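# Place a chain link on the riveting anvil pin

## Task

Put a single chain link on the anvil beneath the riveting machine's head so that it lies flat and one of its holes sits over the locating pin, then leave both grippers clear of every link and of the tote.

## Robot and tools

Robot: two 6-joint arms, left_arm and right_arm, each with a parallel gripper and a wrist camera (cam_left_wrist, cam_right_wrist, both 896x504). The links start in a tote. A link must not end up off the table.

Frame: all hand positions, velocities and targets in results use the scene frame. Its origin is at table-top height, halfway between the nominal arm bases. +z is up, +x points out over the table, and left_arm is on the +y side. Image left and right do not match the arm names. A BASES line, if shown, gives calibrated base positions. Printed hand position and quaternion (end_effector_position in metres, end_effector_quat_wxyz) can be a few cm off, worse at long reach. The reported point sits between the finger pads, about 1 cm short of the tips. The fingers point along the gripper's +z and close along its y.

Row layout: every command row has 14 numbers, even if one arm stays still. The first 7 are left_arm and the last 7 are right_arm. Each 7 are absolute joint targets in radians, in this order: shoulder, elbow, waist, wrist pitch, wrist yaw, wrist roll. The 7th number is the gripper opening. Stated ranges: shoulder 0.000 to 3.142, elbow 0.000 to 3.142, waist -2.618 to 3.054, wrist pitch -1.571 to 1.571, wrist yaw -1.571 to 1.571, wrist roll -2.094 to 2.094. Real limits may differ by up to 0.059. A target more than 0.059 outside a range, and farther out than the current angle, gets the call refused. Targets past the real end are clipped, and the result may report "joint sent to its limit". Opening runs from -1 (closed) to +1 (fully open). It is also absolute, so to keep a gripper unchanged, resend its current command; 0 is a real half-open command.

execute_actions: actions is a list of actions. Each action is a table of up to 15 rows, one row per 1/30 s step. A short table repeats its last row until the 15 steps are done. cameras selects which images come back: null or ["all"] means all, [] means none. An empty actions list just reports state. Per step, each joint's target is kept within a lead of its measured angle: waist 0.202, shoulder 0.258, elbow 0.3, wrist pitch 0.573, yaw and roll 0.522. A step that would move a gripper more than 200 mm is scaled back, so large changes take several actions.

move: target is one 14-number row or a list of up to 15 rows, all absolute joint angles. The joints travel together along interpolated paths, so the hand traces a curve. Nothing in the path avoids obstacles or the other arm. Optional arguments:
- speed: rad/s for the joint with the farthest to go, 0.01 to 2, default 0.5. Give one value, or one per target.
- blend: corner rounding in rad, for lists.
- opening_speed: rate of gripper change per second on the -1..1 scale, at least 0.2.
- blocking=false: returns after about 0.5 s while the move keeps running. A new move takes over from the running one.

A path takes at least 0.5 s, and one over 10 s stops short. Gripper values in later list rows are applied only after everything comes to rest at that row. The result adds a move: line with the ending:
- done
- off_target: a joint at rest but more than 0.035 rad away
- moving
- held: a check withheld steps or the clearance check stopped the path
- fault

It may also add limits=held and the worst joint error per arm. done does not mean no contact.

wait: seconds from 0 to 10. The arms keep their last command, and a running move continues.

stop: brakes the running move. It needs braking distance.

zoom_image: camera (cam_left_wrist or cam_right_wrist) and region [x0, y0, x1, y1] in image pixels, at most 504x504. This works only on a camera included in the latest images.

finished_scene: scene = the current scene number. This cannot be undone, so call it only once the link rests correctly and both hands are clear.

Result lines: Joint positions and Joint velocities give one block per arm in the joint order above (rad, rad/s). Each block ends with the finger gap in metres (0.093 fully open) or its rate. "within noise" means the arm is still. Joint targets shows what the joints are being driven toward now; resend it to hold still. Tool commands shows the current gripper commands. grip_measured is the gripper motor position on the -1..1 scale. The pads meet near -0.94, and each mm of object width adds about 0.0208; readings may run up to 0.02 high. To grip firmly, send about 0.24 below the reading for the object's width, and keep sending it while holding. To release, send well above that reading. A reading below -0.94 does not prove a thin part is held. Joint torques are in N m, with positive toward larger angles. Torques 1-3 wrap at ±28, and all include arm weight and offsets. "joint command not followed" means the clearance check changed or blocked targets. Step readings list joint angles at some steps of actions calls. Camera calibration lines give K, distortion and T_world_to_cam, which maps scene coordinates into the camera frame. Wrist-camera poses follow reported joints and may lag during motion.

Motor heat: holding loads, keeping an arm stretched out, or pushing against something you cannot reach heats motors. MOTOR HOT appears at 75 °C. At 90 °C an OVER-TEMPERATURE FAULT folds that arm and disables it. At 100 °C the arm drops.

Avoid:
- dropping a link or releasing it while it moves
- fast contact, slamming, or hard presses (speed and how far the target lies beyond contact both raise force)
- any collision between the arms, which can fail the scene
- arm stops
- knocking things off the table

Parts may get brief external tugs or pushes. Friction and weight can leave joints short; small turns may not happen at all.

Each tool is called as name([rows], argument=value, ...), one row to a line, values as JSON.

## Session

execute_actions(actions=[])

Scene clock: 0.00 s.
left_arm: end_effector_position=(+0.1746, +0.1951, +0.1961) grip_measured=+1.000 end_effector_quat_wxyz=(+0.154, +0.213, +0.943, -0.205) | right_arm: end_effector_position=(+0.1251, -0.0507, +0.2780) grip_measured=+1.000 end_effector_quat_wxyz=(+0.356, -0.257, +0.862, +0.252)
Joint names: [shoulder, elbow, waist, wrist pitch, wrist yaw, wrist roll]
Joint positions: left_arm=[1.157 0.978 0.088 -1.197 0.482 0.464 0.093] | right_arm=[0.968 1.028 1.128 -0.742 0.183 0.472 0.093]
Joint velocities: within noise
Joint torques (N m): no reading
Heat: left arm: 36 °C; right arm: 34 °C.
Joint targets: left_arm=[1.152 0.991 0.088 -1.190 0.487 0.465] | right_arm=[0.968 1.032 1.128 -0.752 0.181 0.473]
Tool commands: left_gripper/opening=+1.0 right_gripper/opening=+1.0

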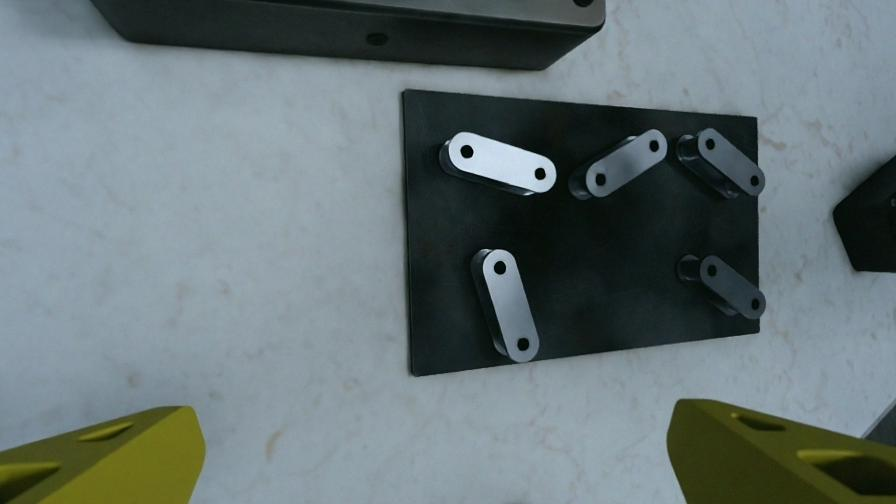

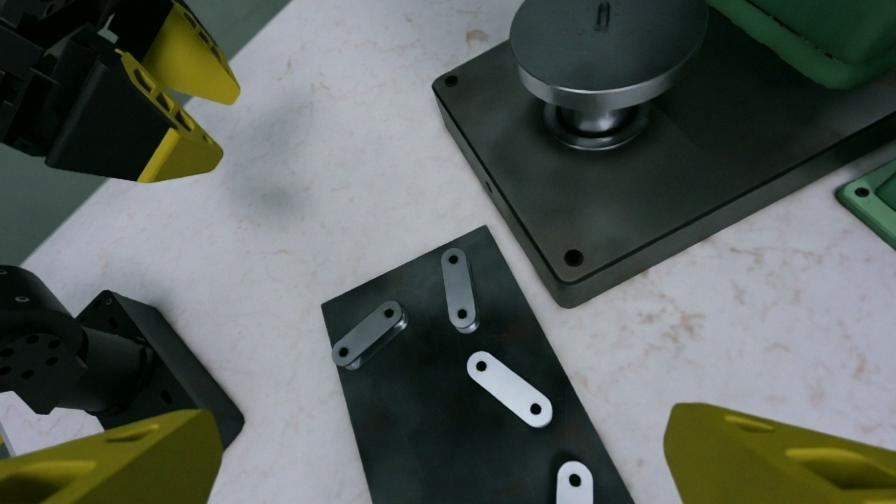

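zoom_image(camera="cam_right_wrist", region=[440, 0, 896, 256])

zoom_image(camera="cam_left_wrist", region=[400, 80, 780, 380])

Scaled by 1.105 from the camera's 896x504 image, which has a finer 1280x720 frame.

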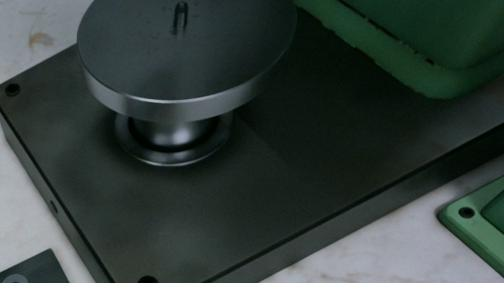

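Scaled by 1.326 from the camera's 896x504 image, which has a finer 1280x720 frame.

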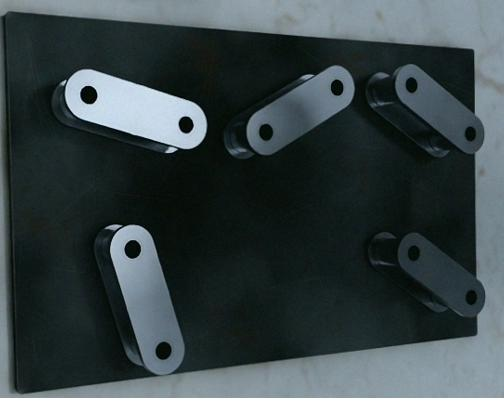

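move(target=[1.152, 0.991, 0.088, -1.19, 0.487, 0.465, 1.0, 0.55, 0.65, 0.72, 0.1, 0.0, 0.0, 1.0], speed=1.0)

Scene clock: 54.30 s.
left_arm: end_effector_position=(+0.1746, +0.1951, +0.1961) grip_measured=+1.000 end_effector_quat_wxyz=(+0.154, +0.213, +0.943, -0.205) | right_arm: end_effector_position=(+0.1731, -0.1282, +0.4143) grip_measured=+1.000 end_effector_quat_wxyz=(+0.726, -0.219, +0.588, +0.281)
Joint names: [shoulder, elbow, waist, wrist pitch, wrist yaw, wrist roll]
Joint positions: left_arm=[1.157 0.978 0.088 -1.197 0.482 0.464 0.093] | right_arm=[0.554 0.666 0.727 0.102 0.011 0.011 0.093]
Joint velocities: within noise
Joint torques (N m): left_arm=[-3.6 6.65 -0.09 0.89 0.29 0.11] | right_arm=[0.68 5.93 -0.92 2.05 -0.12 -0.08]
Heat: left arm: 41 °C; right arm: 39 °C.
Joint targets: left_arm=[1.152 0.991 0.088 -1.190 0.487 0.465] | right_arm=[0.550 0.650 0.720 0.100 0.000 0.000]
move: done
camera_calibration:
cam_right_wrist: T_world_to_cam=[[0.653814, -0.756553, -0.0124221, -0.205221], [-0.169318, -0.130285, -0.976912, 0.455833], [0.737468, 0.640822, -0.21328, 0.118473], [0, 0, 0, 1]] pos_world=[0.123987, -0.171792, 0.468027]

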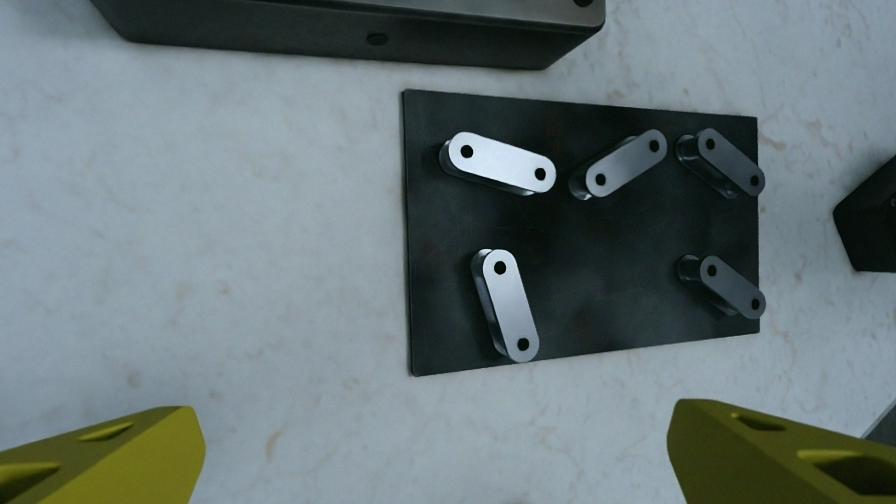

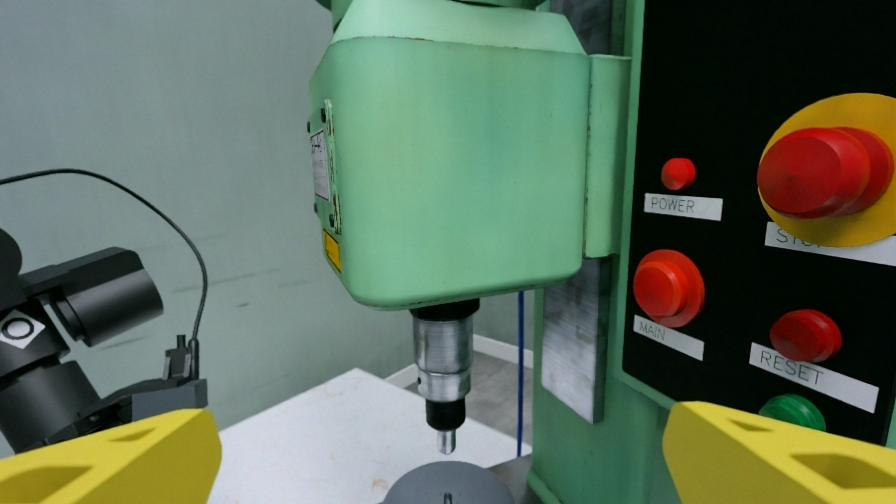

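move(target=[0.877, 0.478, 0.5, 0.299, 1.25, 0.0, 1.0, 1.354, 0.826, 1.14, -0.342, 0.2, 0.24, 1.0], speed=0.9)

Scene clock: 131.73 s.
left_arm: end_effector_position=(+0.2386, +0.2223, +0.3060) grip_measured=+1.000 end_effector_quat_wxyz=(+0.626, +0.233, +0.683, -0.294) | right_arm: end_effector_position=(+0.1486, +0.0026, +0.1355) grip_measured=+1.000 end_effector_quat_wxyz=(+0.321, -0.384, +0.853, +0.148)
Joint names: [shoulder, elbow, waist, wrist pitch, wrist yaw, wrist roll]
Joint positions: left_arm=[0.889 0.489 0.493 0.269 1.238 0.014 0.093] | right_arm=[1.343 0.798 1.134 -0.325 0.191 0.229 0.093]
Joint velocities: within noise
Joint torques (N m): left_arm=[-2.69 5.45 0.42 2.1 0.09 -0.05] | right_arm=[-4.55 9.7 0.31 1.54 0.21 0.19]
Heat: left arm: 43 °C; right arm: 42 °C.
Joint targets: left_arm=[0.877 0.478 0.500 0.299 1.250 0.000] | right_arm=[1.354 0.826 1.140 -0.342 0.200 0.240]
move: done
camera_calibration:
cam_left_wrist: T_world_to_cam=[[-0.706659, -0.700156, 0.102056, 0.290015], [-0.391791, 0.267096, -0.880431, 0.340392], [0.58918, -0.662149, -0.46306, 0.22695], [0, 0, 0, 1]] pos_world=[0.204589, 0.262413, 0.375185]
cam_right_wrist: T_world_to_cam=[[0.744523, -0.667536, 0.00897377, -0.110375], [-0.637092, -0.714457, -0.289247, 0.174242], [0.199494, 0.209634, -0.957212, 0.175096], [0, 0, 0, 1]] pos_world=[0.158254, 0.0141034, 0.218993]

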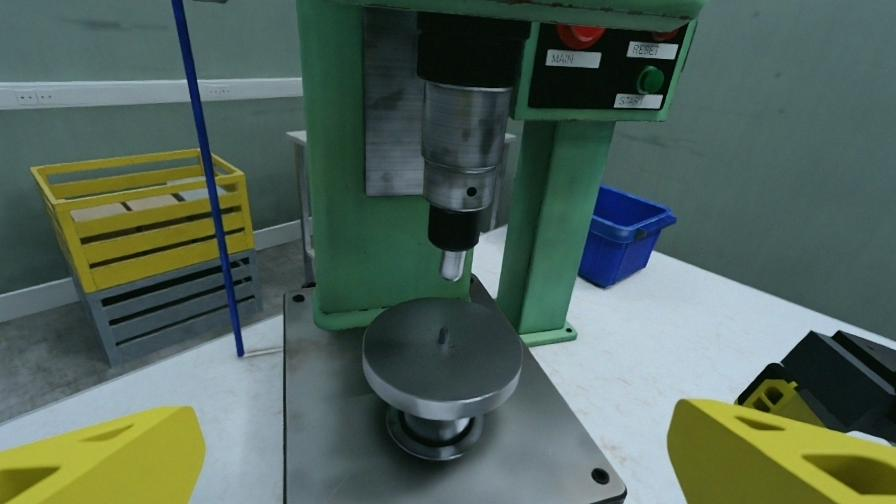

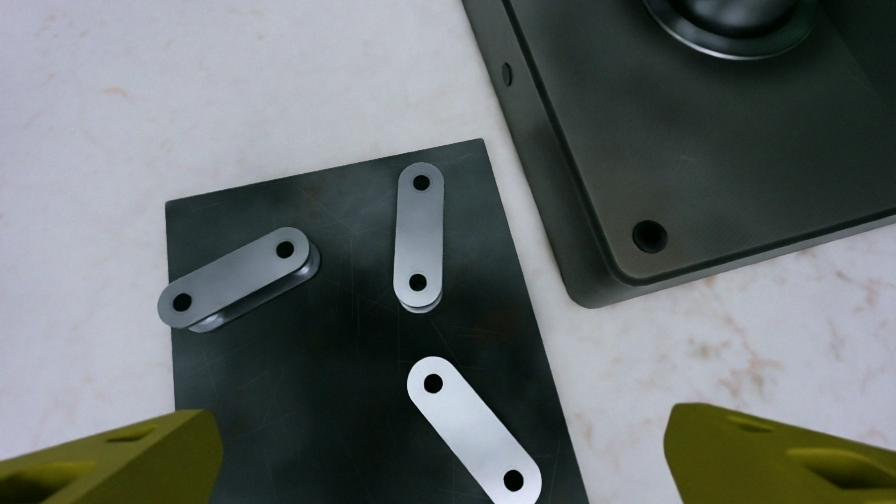

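zoom_image(camera="cam_right_wrist", region=[140, 140, 560, 376])

zoom_image(camera="cam_left_wrist", region=[340, 180, 560, 440])

Scaled by 1.200 from the camera's 896x504 image, which has a finer 1280x720 frame.

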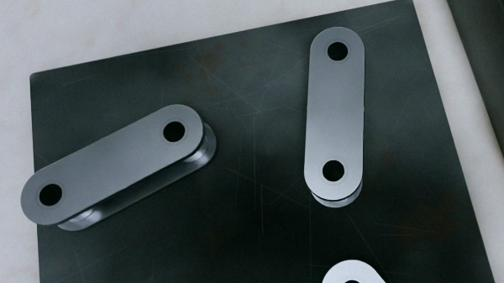

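Scaled by 1.938 from the camera's 896x504 image, which has a finer 1280x720 frame.

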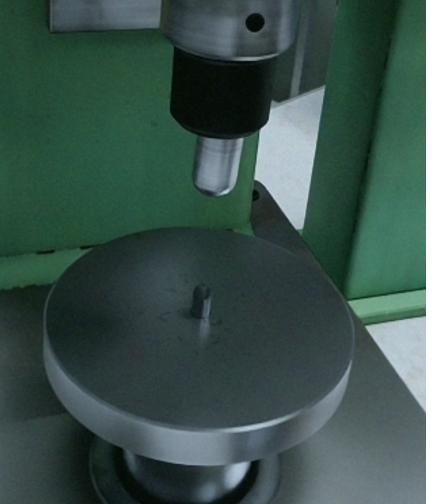

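zoom_image(camera="cam_left_wrist", region=[640, 260, 896, 504])

Scaled by 1.969 from the camera's 896x504 image, which has a finer 1280x720 frame.

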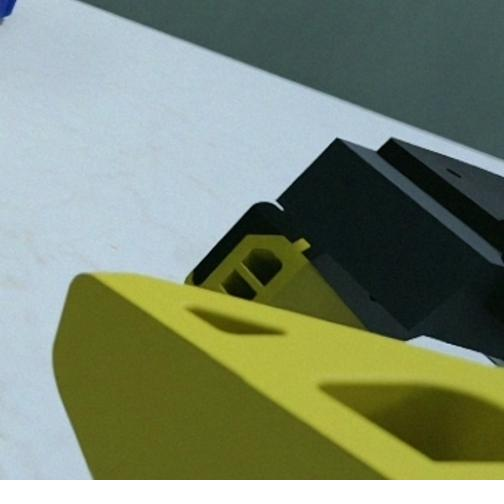

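move(target=[0.877, 0.478, 0.5, 0.299, 1.25, 0.0, 1.0, 1.54, 0.46, 1.212, 0.506, 0.33, 0.209, 1.0], speed=0.8, cameras=["cam_right_wrist"])

Scene clock: 210.60 s.
left_arm: end_effector_position=(+0.2386, +0.2222, +0.3061) grip_measured=+1.000 end_effector_quat_wxyz=(+0.627, +0.234, +0.683, -0.294) | right_arm: end_effector_position=(+0.1552, +0.0311, +0.0959) grip_measured=+1.000 end_effector_quat_wxyz=(+0.456, -0.342, +0.793, +0.213)
Joint names: [shoulder, elbow, waist, wrist pitch, wrist yaw, wrist roll]
Joint positions: left_arm=[0.889 0.489 0.493 0.27 1.238 0.014 0.093] | right_arm=[1.526 0.472 1.205 0.509 0.321 0.219 0.093]
Joint velocities: within noise
Joint torques (N m): left_arm=[-2.71 5.45 0.43 2.08 0.09 -0.05] | right_arm=[-4.93 5.07 0.4 2.04 0.22 -0.05]
Heat: left arm: 41 °C; right arm: 46 °C.
Joint targets: left_arm=[0.877 0.478 0.500 0.299 1.250 0.000] | right_arm=[1.540 0.460 1.212 0.506 0.330 0.209]
move: done
camera_calibration:
cam_right_wrist: T_world_to_cam=[[0.729418, -0.683901, -0.0151423, -0.09068], [-0.560465, -0.584783, -0.586436, 0.199938], [0.392209, 0.436244, -0.809854, 0.0788598], [0, 0, 0, 1]] pos_world=[0.147272, 0.0205021, 0.179743]
Images, in order (width x height): cam_right_wrist 896x504.

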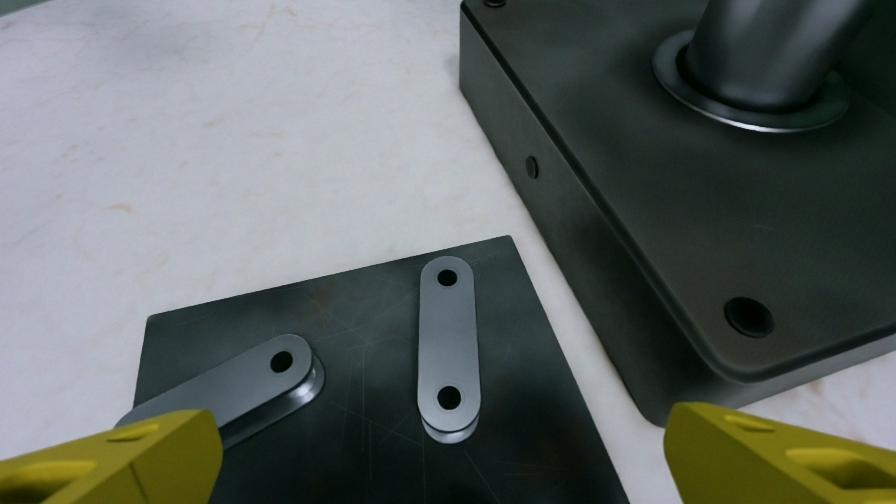

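move(target=[0.877, 0.478, 0.5, 0.299, 1.25, 0.0, 1.0, 1.854, 0.544, 1.1695, 0.7314, 0.2915, 0.186, 0.0], speed=0.5, cameras=["cam_right_wrist"])

Scene clock: 226.00 s.
left_arm: end_effector_position=(+0.2386, +0.2222, +0.3062) grip_measured=+1.000 end_effector_quat_wxyz=(+0.627, +0.234, +0.683, -0.294) | right_arm: end_effector_position=(+0.1717, +0.0505, +0.0415) grip_measured=+0.003 end_effector_quat_wxyz=(+0.447, -0.350, +0.799, +0.197)
Joint names: [shoulder, elbow, waist, wrist pitch, wrist yaw, wrist roll]
Joint positions: left_arm=[0.889 0.489 0.493 0.271 1.238 0.014 0.093] | right_arm=[1.838 0.526 1.177 0.734 0.304 0.196 0.045]
Joint velocities: within noise
Joint torques (N m): left_arm=[-2.71 5.45 0.43 2.08 0.09 -0.06] | right_arm=[-6.63 6.46 -0.92 2.02 0.01 -0.04]
Heat: left arm: 41 °C; right arm: 43 °C.
Joint targets: left_arm=[0.877 0.478 0.500 0.299 1.250 0.000] | right_arm=[1.854 0.544 1.169 0.731 0.292 0.186]
move: done
camera_calibration:
cam_right_wrist: T_world_to_cam=[[0.727749, -0.685786, 0.00888436, -0.0909399], [-0.56524, -0.607062, -0.558551, 0.189408], [0.38844, 0.401463, -0.829423, 0.0230362], [0, 0, 0, 1]] pos_world=[0.164295, 0.0433692, 0.125709]
Images, in order (width x height): cam_right_wrist 896x504.

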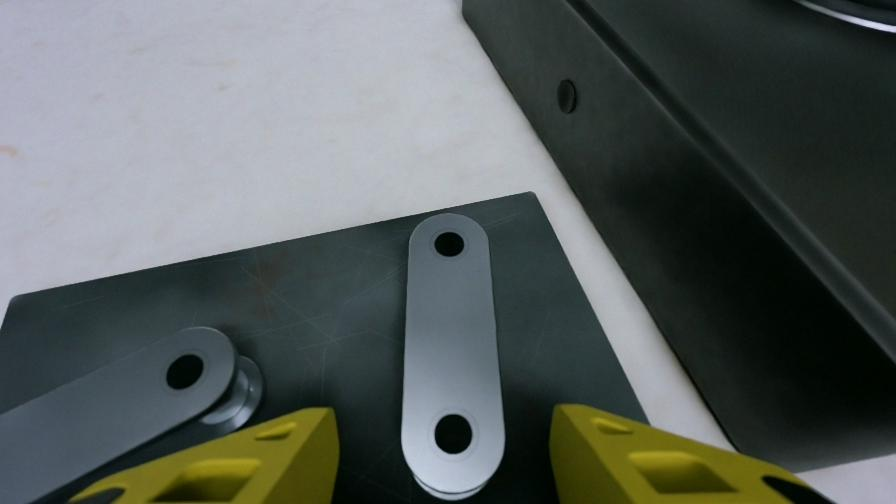

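move(target=[0.877, 0.478, 0.5, 0.299, 1.25, 0.0, 1.0, 1.921, 0.562, 1.150, 0.780, 0.275, 0.176, -0.15], speed=0.4, cameras=["cam_right_wrist"])

Scene clock: 246.70 s.
left_arm: end_effector_position=(+0.2386, +0.2222, +0.3062) grip_measured=+1.000 end_effector_quat_wxyz=(+0.627, +0.234, +0.683, -0.294) | right_arm: end_effector_position=(+0.1796, +0.0551, +0.0331) grip_measured=-0.147 end_effector_quat_wxyz=(+0.449, -0.348, +0.798, +0.199)
Joint names: [shoulder, elbow, waist, wrist pitch, wrist yaw, wrist roll]
Joint positions: left_arm=[0.889 0.489 0.493 0.271 1.238 0.014 0.093] | right_arm=[1.901 0.547 1.157 0.783 0.289 0.186 0.038]
Joint velocities: within noise
Joint torques (N m): left_arm=[-2.73 5.44 0.42 2.08 0.09 -0.05] | right_arm=[-6.58 5.94 -0.9 2.03 -0.06 -0.03]
Heat: left arm: 41 °C; right arm: 42 °C.
Joint targets: left_arm=[0.877 0.478 0.500 0.299 1.250 0.000] | right_arm=[1.921 0.562 1.150 0.780 0.275 0.176]
move: done
camera_calibration:
cam_right_wrist: T_world_to_cam=[[0.726845, -0.686766, 0.00694591, -0.0931763], [-0.56488, -0.603537, -0.56272, 0.191875], [0.390649, 0.405087, -0.826618, 0.0104603], [0, 0, 0, 1]] pos_world=[0.172025, 0.0475763, 0.117266]
Images, in order (width x height): cam_right_wrist 896x504.

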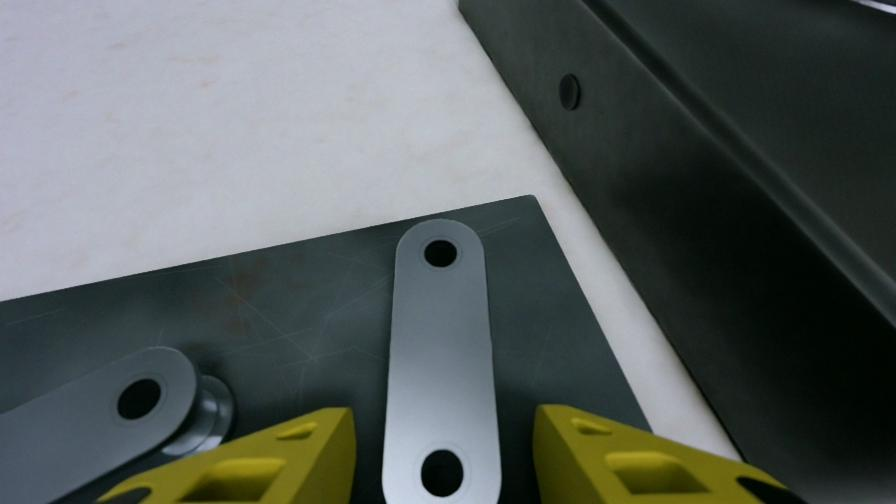

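move(target=[0.877, 0.478, 0.5, 0.299, 1.25, 0.0, 1.0, 1.985, 0.58, 1.143, 0.827, 0.267, 0.17, -0.15], speed=0.25, cameras=["cam_right_wrist"])

Scene clock: 255.33 s.
left_arm: end_effector_position=(+0.2386, +0.2222, +0.3062) grip_measured=+1.000 end_effector_quat_wxyz=(+0.627, +0.234, +0.683, -0.294) | right_arm: end_effector_position=(+0.1868, +0.0639, +0.0327) grip_measured=-0.147 end_effector_quat_wxyz=(+0.463, -0.343, +0.790, +0.207)
Joint names: [shoulder, elbow, waist, wrist pitch, wrist yaw, wrist roll]
Joint positions: left_arm=[0.889 0.489 0.493 0.271 1.238 0.014 0.093] | right_arm=[1.955 0.57 1.149 0.855 0.288 0.174 0.038]
Joint velocities: within noise
Joint torques (N m): left_arm=[-2.67 5.45 0.44 2.07 0.09 -0.05] | right_arm=[-6.09 5.39 -0.84 1.75 -0.15 0.04]
Heat: left arm: 41 °C; right arm: 41 °C.
Joint targets: left_arm=[0.877 0.478 0.500 0.299 1.250 0.000] | right_arm=[1.985 0.580 1.143 0.827 0.267 0.170]
move: done
camera_calibration:
cam_right_wrist: T_world_to_cam=[[0.726012, -0.687675, 0.00304371, -0.0920071], [-0.552184, -0.585593, -0.593442, 0.198478], [0.409878, 0.429165, -0.804871, -0.00200534], [0, 0, 0, 1]] pos_world=[0.177217, 0.053817, 0.116451]
Images, in order (width x height): cam_right_wrist 896x504.

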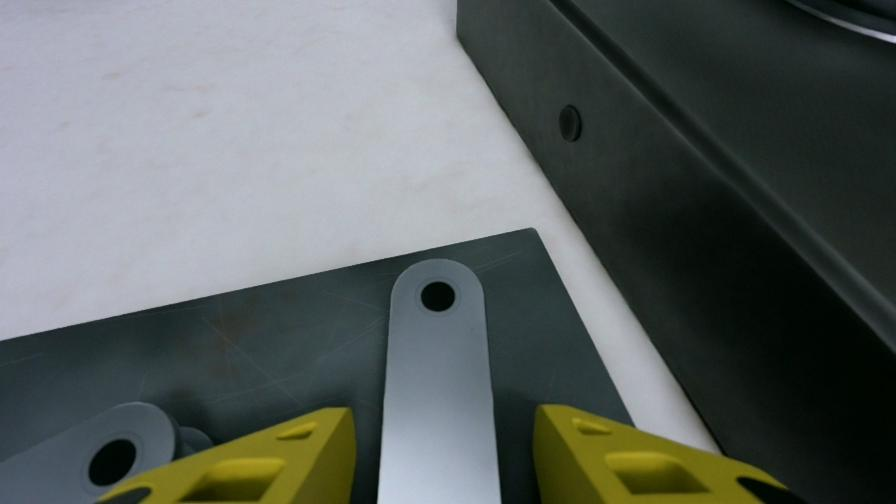

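move(target=[0.877, 0.478, 0.5, 0.299, 1.25, 0.0, 1.0, 1.936, 0.584, 1.143, 0.788, 0.267, 0.162, -0.15], speed=0.25, cameras=["cam_right_wrist"])

Scene clock: 277.67 s.
left_arm: end_effector_position=(+0.2386, +0.2222, +0.3062) grip_measured=+1.000 end_effector_quat_wxyz=(+0.627, +0.234, +0.683, -0.294) | right_arm: end_effector_position=(+0.1866, +0.0639, +0.0321) grip_measured=-0.147 end_effector_quat_wxyz=(+0.461, -0.348, +0.791, +0.202)
Joint names: [shoulder, elbow, waist, wrist pitch, wrist yaw, wrist roll]
Joint positions: left_arm=[0.889 0.489 0.493 0.271 1.238 0.014 0.093] | right_arm=[1.951 0.575 1.149 0.834 0.287 0.168 0.038]
Joint velocities: within noise
Joint torques (N m): left_arm=[-2.7 5.44 0.4 2.08 0.09 -0.05] | right_arm=[-10.22 5.42 -0.84 1.54 -0.12 -0.01]
Heat: left arm: 41 °C; right arm: 39 °C.
Joint targets: left_arm=[0.877 0.478 0.500 0.299 1.250 0.000] | right_arm=[1.936 0.584 1.143 0.788 0.267 0.162]
move: off_target (right_arm); right_arm: the wrist pitch is farthest, 0.046 rad from its target
camera_calibration:
cam_right_wrist: T_world_to_cam=[[0.728869, -0.684554, 0.0116337, -0.0928532], [-0.550011, -0.595566, -0.585482, 0.198007], [0.407723, 0.420341, -0.810602, -0.00129351], [0, 0, 0, 1]] pos_world=[0.177111, 0.0549069, 0.115961]
Images, in order (width x height): cam_right_wrist 896x504.

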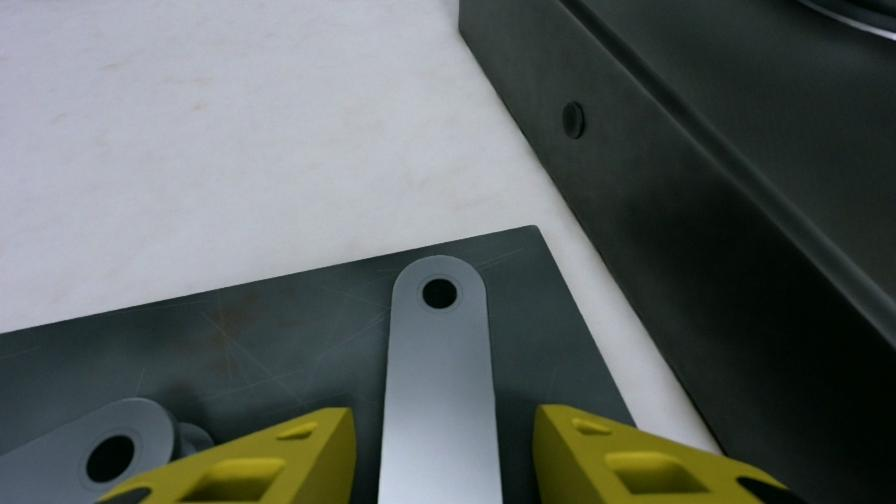

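move(target=[0.877, 0.478, 0.5, 0.299, 1.25, 0.0, 1.0, 1.912, 0.584, 1.143, 0.785, 0.267, 0.162, -0.15], speed=0.25, cameras=["cam_right_wrist"])

Scene clock: 286.37 s.
left_arm: end_effector_position=(+0.2386, +0.2222, +0.3062) grip_measured=+1.000 end_effector_quat_wxyz=(+0.627, +0.234, +0.683, -0.294) | right_arm: end_effector_position=(+0.1849, +0.0629, +0.0321) grip_measured=-0.147 end_effector_quat_wxyz=(+0.455, -0.352, +0.793, +0.201)
Joint names: [shoulder, elbow, waist, wrist pitch, wrist yaw, wrist roll]
Joint positions: left_arm=[0.889 0.489 0.493 0.271 1.238 0.014 0.093] | right_arm=[1.937 0.575 1.149 0.807 0.28 0.167 0.038]
Joint velocities: within noise
Joint torques (N m): left_arm=[-2.69 5.45 0.4 2.08 0.09 -0.05] | right_arm=[-11.14 5.39 -0.85 1.81 -0.05 0.01]
Heat: left arm: 41 °C; right arm: 39 °C.
Joint targets: left_arm=[0.877 0.478 0.500 0.299 1.250 0.000] | right_arm=[1.912 0.584 1.143 0.785 0.267 0.162]
move: done
camera_calibration:
cam_right_wrist: T_world_to_cam=[[0.733102, -0.679993, 0.0130466, -0.0934631], [-0.551228, -0.605298, -0.574249, 0.196927], [0.398383, 0.413792, -0.818577, 0.00217009], [0, 0, 0, 1]] pos_world=[0.176205, 0.0547472, 0.116081]
Images, in order (width x height): cam_right_wrist 896x504.

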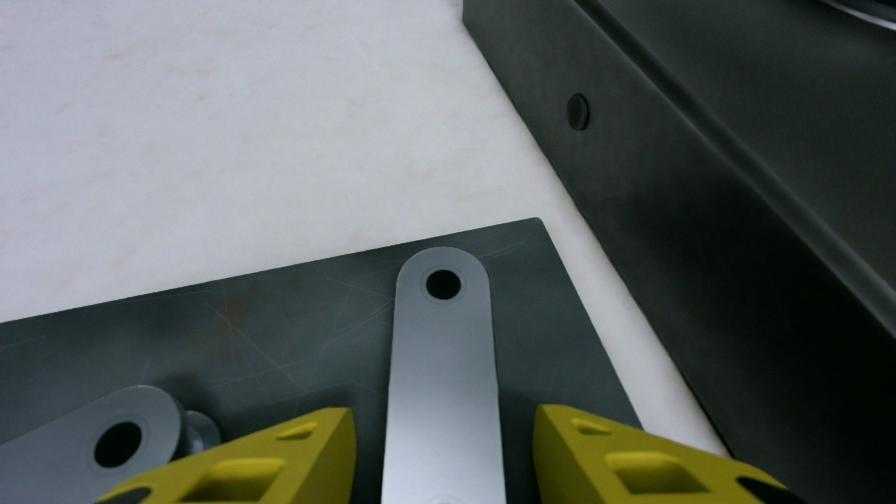

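move(target=[0.877, 0.478, 0.5, 0.299, 1.25, 0.0, 1.0, 1.912, 0.584, 1.143, 0.785, 0.267, 0.162, -0.78], opening_speed=0.5, cameras=["cam_right_wrist"])

Scene clock: 290.77 s.
left_arm: end_effector_position=(+0.2385, +0.2221, +0.3062) grip_measured=+1.000 end_effector_quat_wxyz=(+0.627, +0.234, +0.683, -0.294) | right_arm: end_effector_position=(+0.1850, +0.0631, +0.0332) grip_measured=-0.572 end_effector_quat_wxyz=(+0.456, -0.352, +0.793, +0.202)
Joint names: [shoulder, elbow, waist, wrist pitch, wrist yaw, wrist roll]
Joint positions: left_arm=[0.889 0.489 0.493 0.271 1.239 0.014 0.093] | right_arm=[1.934 0.575 1.149 0.807 0.28 0.167 0.018]
Joint velocities: within noise
Joint torques (N m): left_arm=[-2.7 5.44 0.42 2.08 0.09 -0.05] | right_arm=[-10.85 5.39 -0.84 1.82 -0.05 0.02]
Heat: left arm: 41 °C; right arm: 39 °C.
Joint targets: left_arm=[0.877 0.478 0.500 0.299 1.250 0.000] | right_arm=[1.912 0.584 1.143 0.785 0.267 0.162]
move: done
camera_calibration:
cam_right_wrist: T_world_to_cam=[[0.733089, -0.680024, 0.0121639, -0.0933549], [-0.550614, -0.60389, -0.576317, 0.197668], [0.399255, 0.415794, -0.817136, 0.00263697], [0, 0, 0, 1]] pos_world=[0.176224, 0.0547899, 0.11721]
Images, in order (width x height): cam_right_wrist 896x504.

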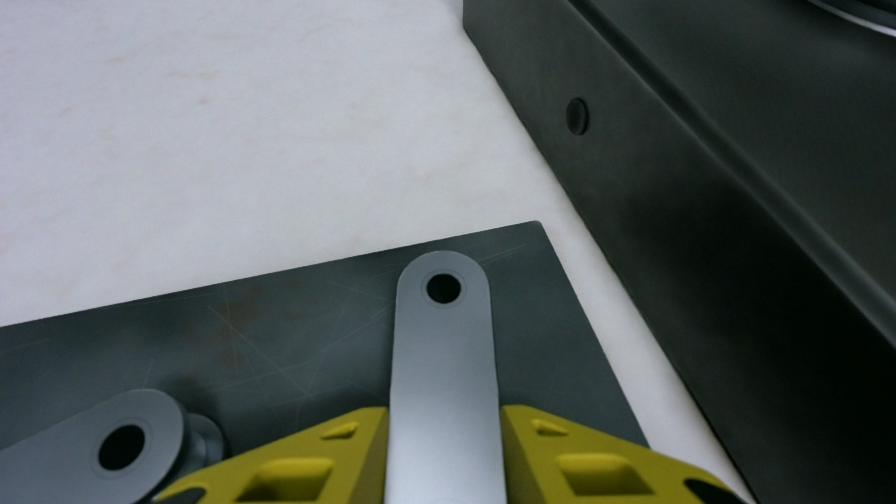

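move([
  [0.877, 0.478, 0.5, 0.299, 1.25, 0.0, 1.0, 1.561, 0.71, 1.143, 0.311, 0.267, 0.162, -0.78],
  [0.877, 0.478, 0.5, 0.299, 1.25, 0.0, 1.0, 1.525, 0.935, 0.72, 0.07, 0.0, 0.0, -0.78],
], speed=[0.4, 0.5], blend=0.1)

Scene clock: 325.97 s.
left_arm: end_effector_position=(+0.2385, +0.2221, +0.3062) grip_measured=+1.000 end_effector_quat_wxyz=(+0.627, +0.234, +0.683, -0.294) | right_arm: end_effector_position=(+0.2927, -0.0001, +0.1594) grip_measured=-0.584 end_effector_quat_wxyz=(+0.421, -0.330, +0.824, +0.186)
Joint names: [shoulder, elbow, waist, wrist pitch, wrist yaw, wrist roll]
Joint positions: left_arm=[0.889 0.489 0.493 0.271 1.239 0.014 0.093] | right_arm=[1.553 0.898 0.742 0.04 -0.036 0.01 0.017]
Joint velocities: within noise
Joint torques (N m): left_arm=[-2.71 5.45 0.46 2.08 0.09 -0.05] | right_arm=[-10.48 10.56 -2.28 2.38 0.38 0.01]
Heat: left arm: 41 °C; right arm: 44 °C.
Joint targets: left_arm=[0.877 0.478 0.500 0.299 1.250 0.000] | right_arm=[1.525 0.935 0.720 0.070 0.000 0.000]
move: off_target (right_arm); right_arm: the elbow is farthest, 0.037 rad from its target
camera_calibration:
cam_left_wrist: T_world_to_cam=[[-0.707594, -0.699411, 0.100672, 0.290309], [-0.39017, 0.267941, -0.880895, 0.340187], [0.589134, -0.662594, -0.462482, 0.226986], [0, 0, 0, 1]] pos_world=[0.204427, 0.262295, 0.37542]
cam_right_wrist: T_world_to_cam=[[0.692345, -0.721378, -0.0164763, -0.200337], [-0.629317, -0.592503, -0.502892, 0.302857], [0.353013, 0.358544, -0.864192, 0.110022], [0, 0, 0, 1]] pos_world=[0.290456, -0.00452276, 0.244084]

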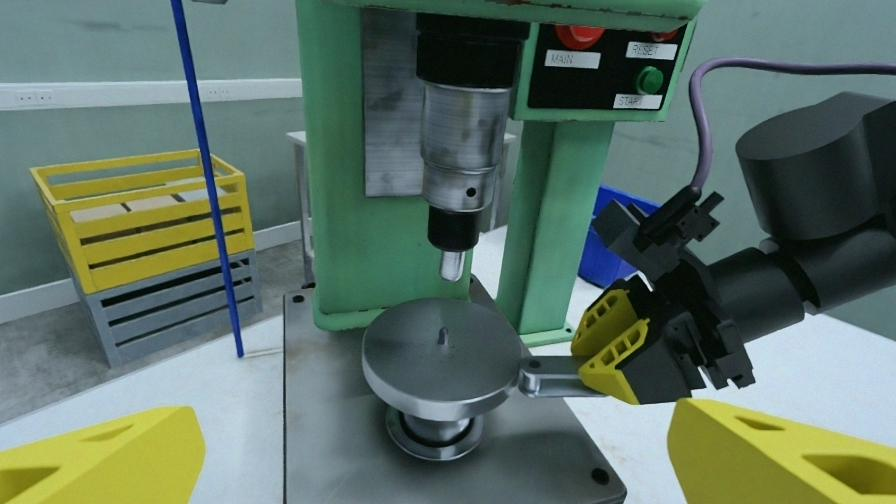

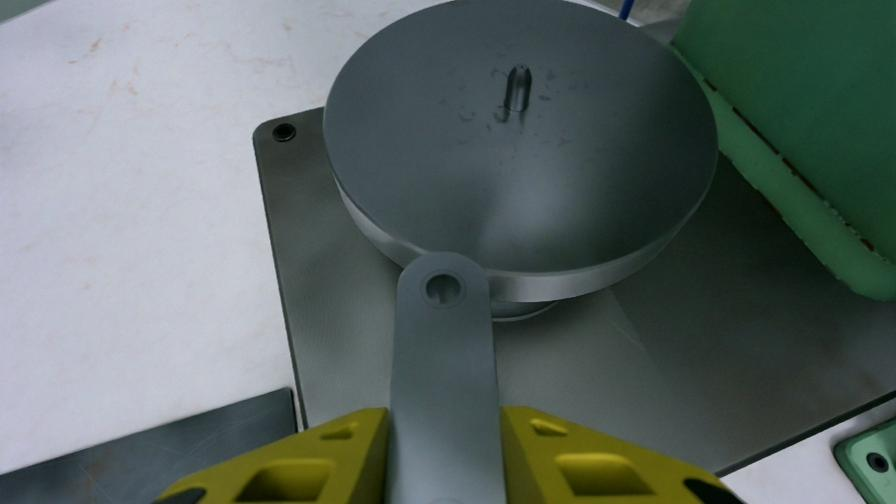

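zoom_image(camera="cam_left_wrist", region=[400, 60, 800, 460])

zoom_image(camera="cam_right_wrist", region=[320, 0, 720, 320])

Scaled by 1.260 from the camera's 896x504 image, which has a finer 1280x720 frame.

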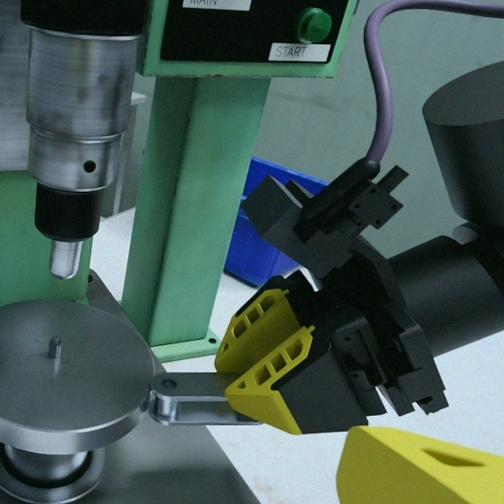

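Scaled by 1.260 from the camera's 896x504 image, which has a finer 1280x720 frame.

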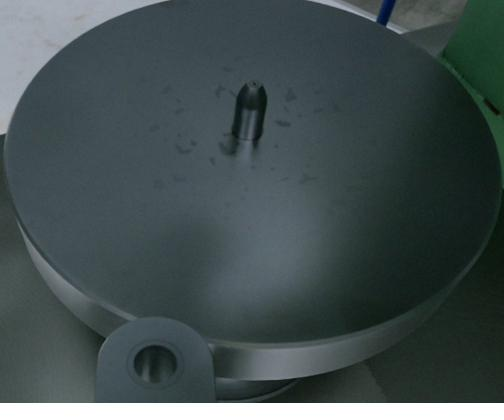

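move(target=[0.877, 0.478, 0.5, 0.299, 1.25, 0.0, 1.0, 1.74, 1.128, 0.70, 0.177, 0.02, -0.01, -0.78], speed=0.3)

Scene clock: 424.73 s.
left_arm: end_effector_position=(+0.2385, +0.2221, +0.3062) grip_measured=+1.000 end_effector_quat_wxyz=(+0.627, +0.234, +0.683, -0.294) | right_arm: end_effector_position=(+0.2980, +0.0026, +0.1617) grip_measured=-0.586 end_effector_quat_wxyz=(+0.367, -0.342, +0.848, +0.172)
Joint names: [shoulder, elbow, waist, wrist pitch, wrist yaw, wrist roll]
Joint positions: left_arm=[0.889 0.489 0.493 0.271 1.239 0.014 0.093] | right_arm=[1.609 1.062 0.728 -0.191 -0.062 0 0.017]
Joint velocities: within noise
Joint torques (N m): left_arm=[-2.7 5.44 0.43 2.07 0.1 -0.05] | right_arm=[3.7 13.19 -2.91 5.96 0.89 -0.04]
Heat: left arm: 41 °C; right arm: 51 °C.
Joint targets: left_arm=[0.877 0.478 0.500 0.299 1.250 0.000] | right_arm=[1.740 1.128 0.700 0.177 0.020 -0.010]
move: off_target (right_arm); right_arm: the wrist pitch is farthest, 0.368 rad from its target
camera_calibration:
cam_left_wrist: T_world_to_cam=[[-0.707594, -0.699411, 0.100672, 0.290309], [-0.39017, 0.267941, -0.880895, 0.340187], [0.589134, -0.662594, -0.462482, 0.226986], [0, 0, 0, 1]] pos_world=[0.204427, 0.262295, 0.37542]
cam_right_wrist: T_world_to_cam=[[0.69944, -0.71413, -0.0283143, -0.202232], [-0.664558, -0.63529, -0.393407, 0.30185], [0.262956, 0.293981, -0.918928, 0.145023], [0, 0, 0, 1]] pos_world=[0.303911, 0.0047087, 0.246289]

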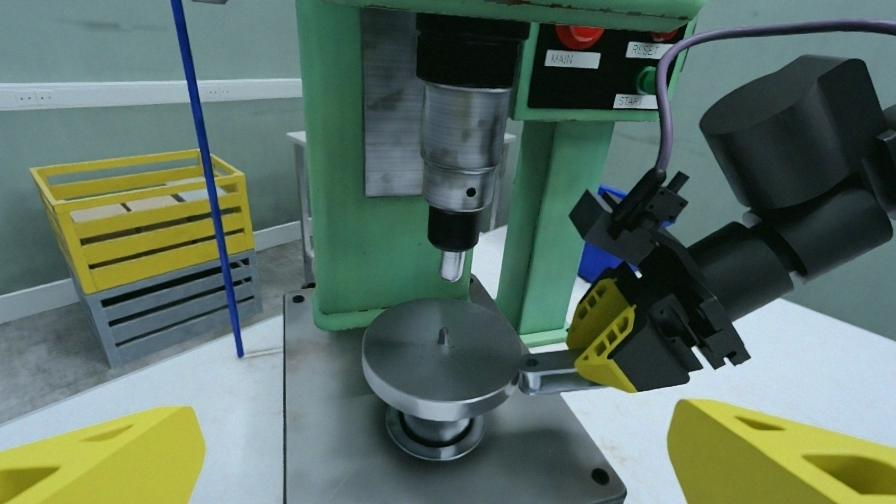

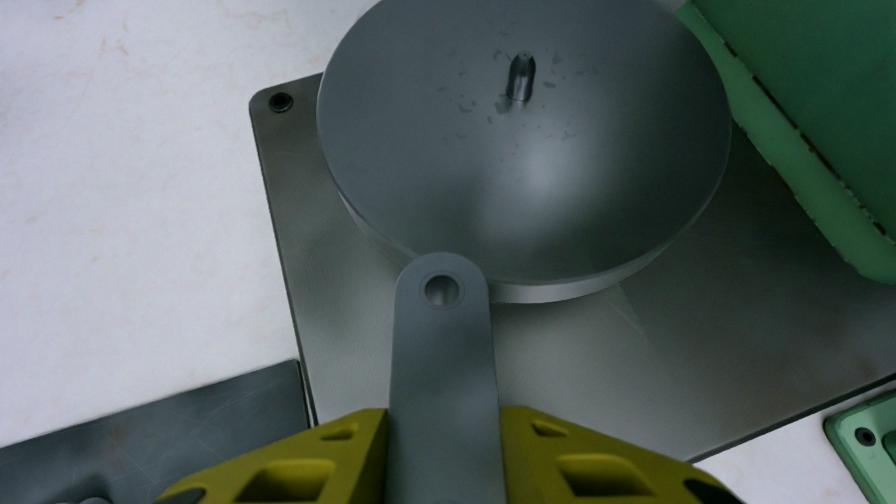

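move(target=[0.877, 0.478, 0.5, 0.299, 1.25, 0.0, 1.0, 1.40, 0.93, 0.715, 0.02, 0.02, -0.01, -0.78], speed=0.4)

Scene clock: 430.10 s.
left_arm: end_effector_position=(+0.2385, +0.2221, +0.3062) grip_measured=+1.000 end_effector_quat_wxyz=(+0.627, +0.234, +0.683, -0.294) | right_arm: end_effector_position=(+0.3017, -0.0147, +0.2309) grip_measured=-0.586 end_effector_quat_wxyz=(+0.492, -0.302, +0.795, +0.184)
Joint names: [shoulder, elbow, waist, wrist pitch, wrist yaw, wrist roll]
Joint positions: left_arm=[0.889 0.489 0.493 0.271 1.239 0.014 0.093] | right_arm=[1.413 0.94 0.721 0.008 0.009 0 0.017]
Joint velocities: within noise
Joint torques (N m): left_arm=[-2.71 5.42 0.46 2.07 0.09 -0.05] | right_arm=[-8.05 6.87 -0.79 2.3 0.13 -0.03]
Heat: left arm: 41 °C; right arm: 59 °C.
Joint targets: left_arm=[0.877 0.478 0.500 0.299 1.250 0.000] | right_arm=[1.400 0.930 0.715 0.020 0.020 -0.010]
move: done
camera_calibration:
cam_left_wrist: T_world_to_cam=[[-0.707594, -0.699411, 0.100672, 0.290309], [-0.39017, 0.267941, -0.880895, 0.340187], [0.589134, -0.662594, -0.462482, 0.226986], [0, 0, 0, 1]] pos_world=[0.204427, 0.262295, 0.37542]
cam_right_wrist: T_world_to_cam=[[0.652198, -0.7579, 0.0149978, -0.211627], [-0.584424, -0.515321, -0.626811, 0.351989], [0.482789, 0.40004, -0.779027, 0.115753], [0, 0, 0, 1]] pos_world=[0.287849, -0.0253113, 0.313979]

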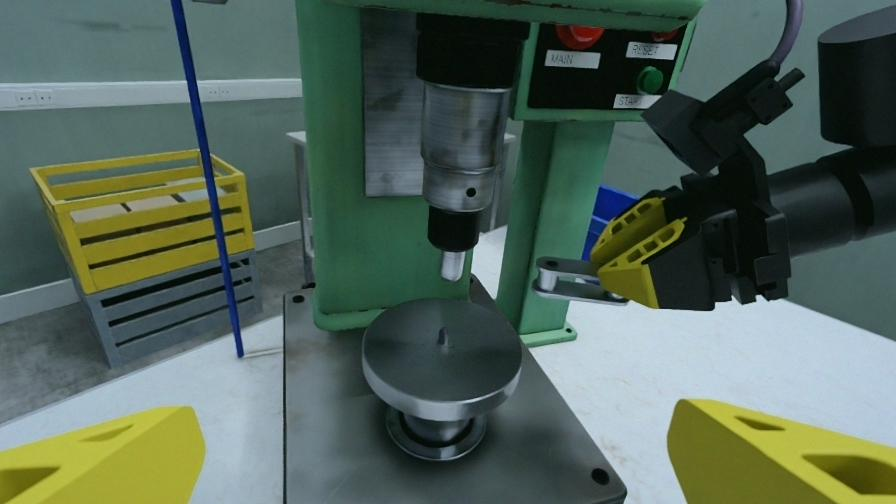

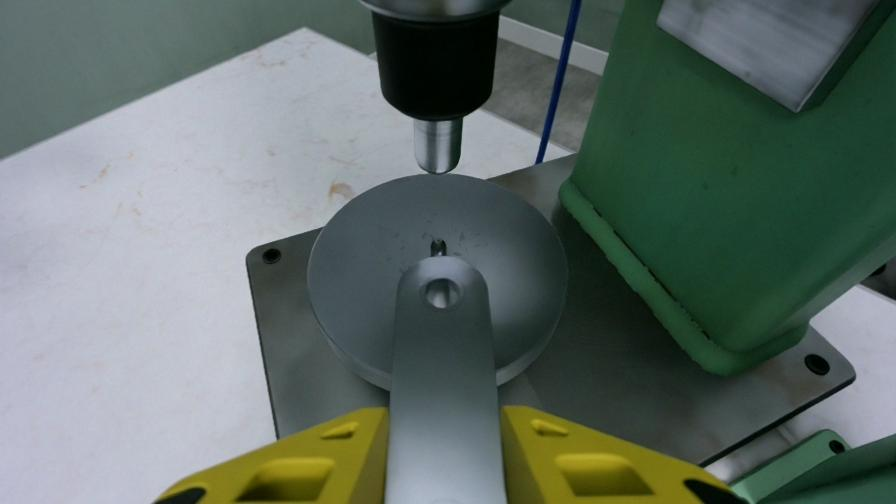

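zoom_image(camera="cam_right_wrist", region=[340, 160, 600, 400])

zoom_image(camera="cam_left_wrist", region=[340, 60, 760, 440])

Scaled by 1.938 from the camera's 896x504 image, which has a finer 1280x720 frame.

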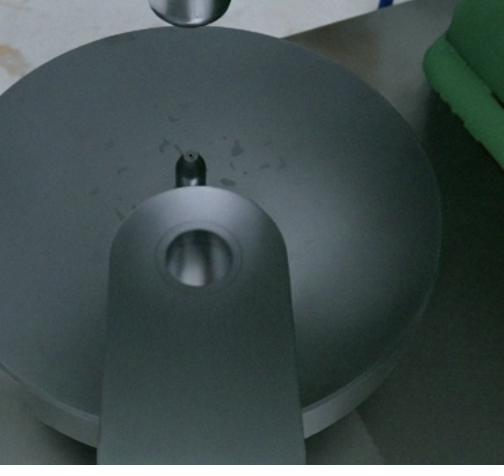

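Scaled by 1.200 from the camera's 896x504 image, which has a finer 1280x720 frame.

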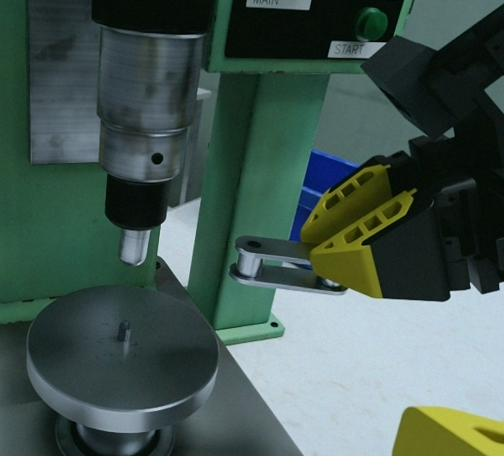

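move(target=[0.877, 0.478, 0.5, 0.299, 1.25, 0.0, 1.0, 1.62, 1.10, 0.715, 0.07, 0.02, -0.01, -0.78], speed=0.3)

Scene clock: 450.40 s.
left_arm: end_effector_position=(+0.2385, +0.2221, +0.3062) grip_measured=+1.000 end_effector_quat_wxyz=(+0.627, +0.234, +0.683, -0.294) | right_arm: end_effector_position=(+0.3346, +0.0146, +0.2122) grip_measured=-0.586 end_effector_quat_wxyz=(+0.482, -0.304, +0.802, +0.180)
Joint names: [shoulder, elbow, waist, wrist pitch, wrist yaw, wrist roll]
Joint positions: left_arm=[0.889 0.489 0.493 0.271 1.239 0.014 0.093] | right_arm=[1.608 1.068 0.721 0.05 0.01 0 0.017]
Joint velocities: within noise
Joint torques (N m): left_arm=[-2.7 5.45 0.43 2.08 0.09 -0.05] | right_arm=[-7.72 10.4 -0.79 2.42 0.1 -0.03]
Heat: left arm: 41 °C; right arm: 51 °C.
Joint targets: left_arm=[0.877 0.478 0.500 0.299 1.250 0.000] | right_arm=[1.620 1.100 0.715 0.070 0.020 -0.010]
move: done
camera_calibration:
cam_left_wrist: T_world_to_cam=[[-0.707594, -0.699411, 0.100672, 0.290309], [-0.39017, 0.267941, -0.880895, 0.340187], [0.589134, -0.662594, -0.462482, 0.226986], [0, 0, 0, 1]] pos_world=[0.204427, 0.262295, 0.37542]
cam_right_wrist: T_world_to_cam=[[0.65197, -0.758078, 0.0158685, -0.210675], [-0.596196, -0.525453, -0.607, 0.374492], [0.468492, 0.386286, -0.794543, 0.081795], [0, 0, 0, 1]] pos_world=[0.322304, 0.00547315, 0.29565]

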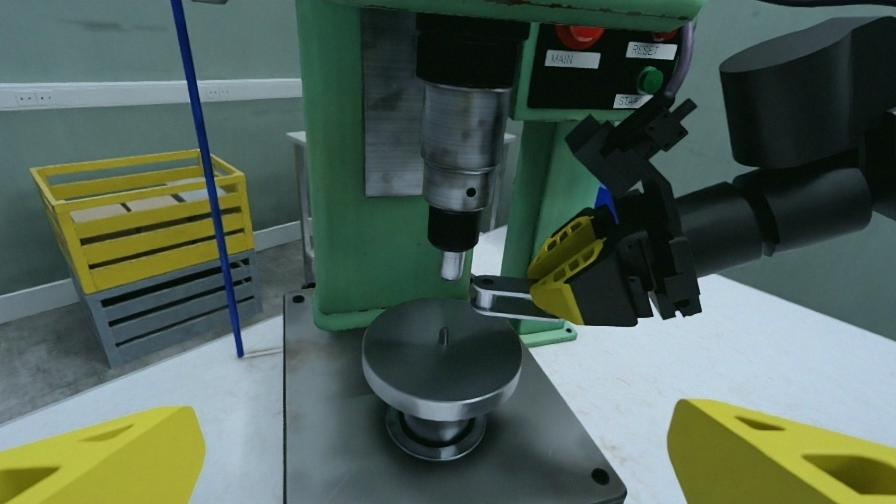

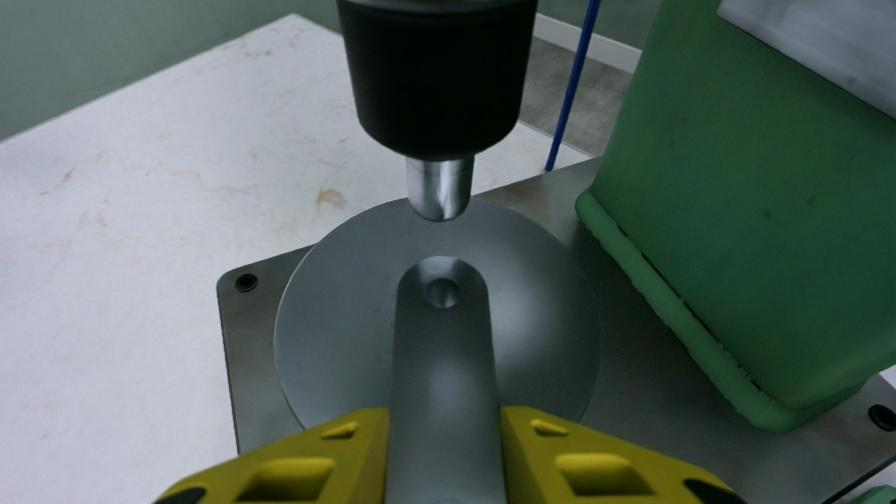

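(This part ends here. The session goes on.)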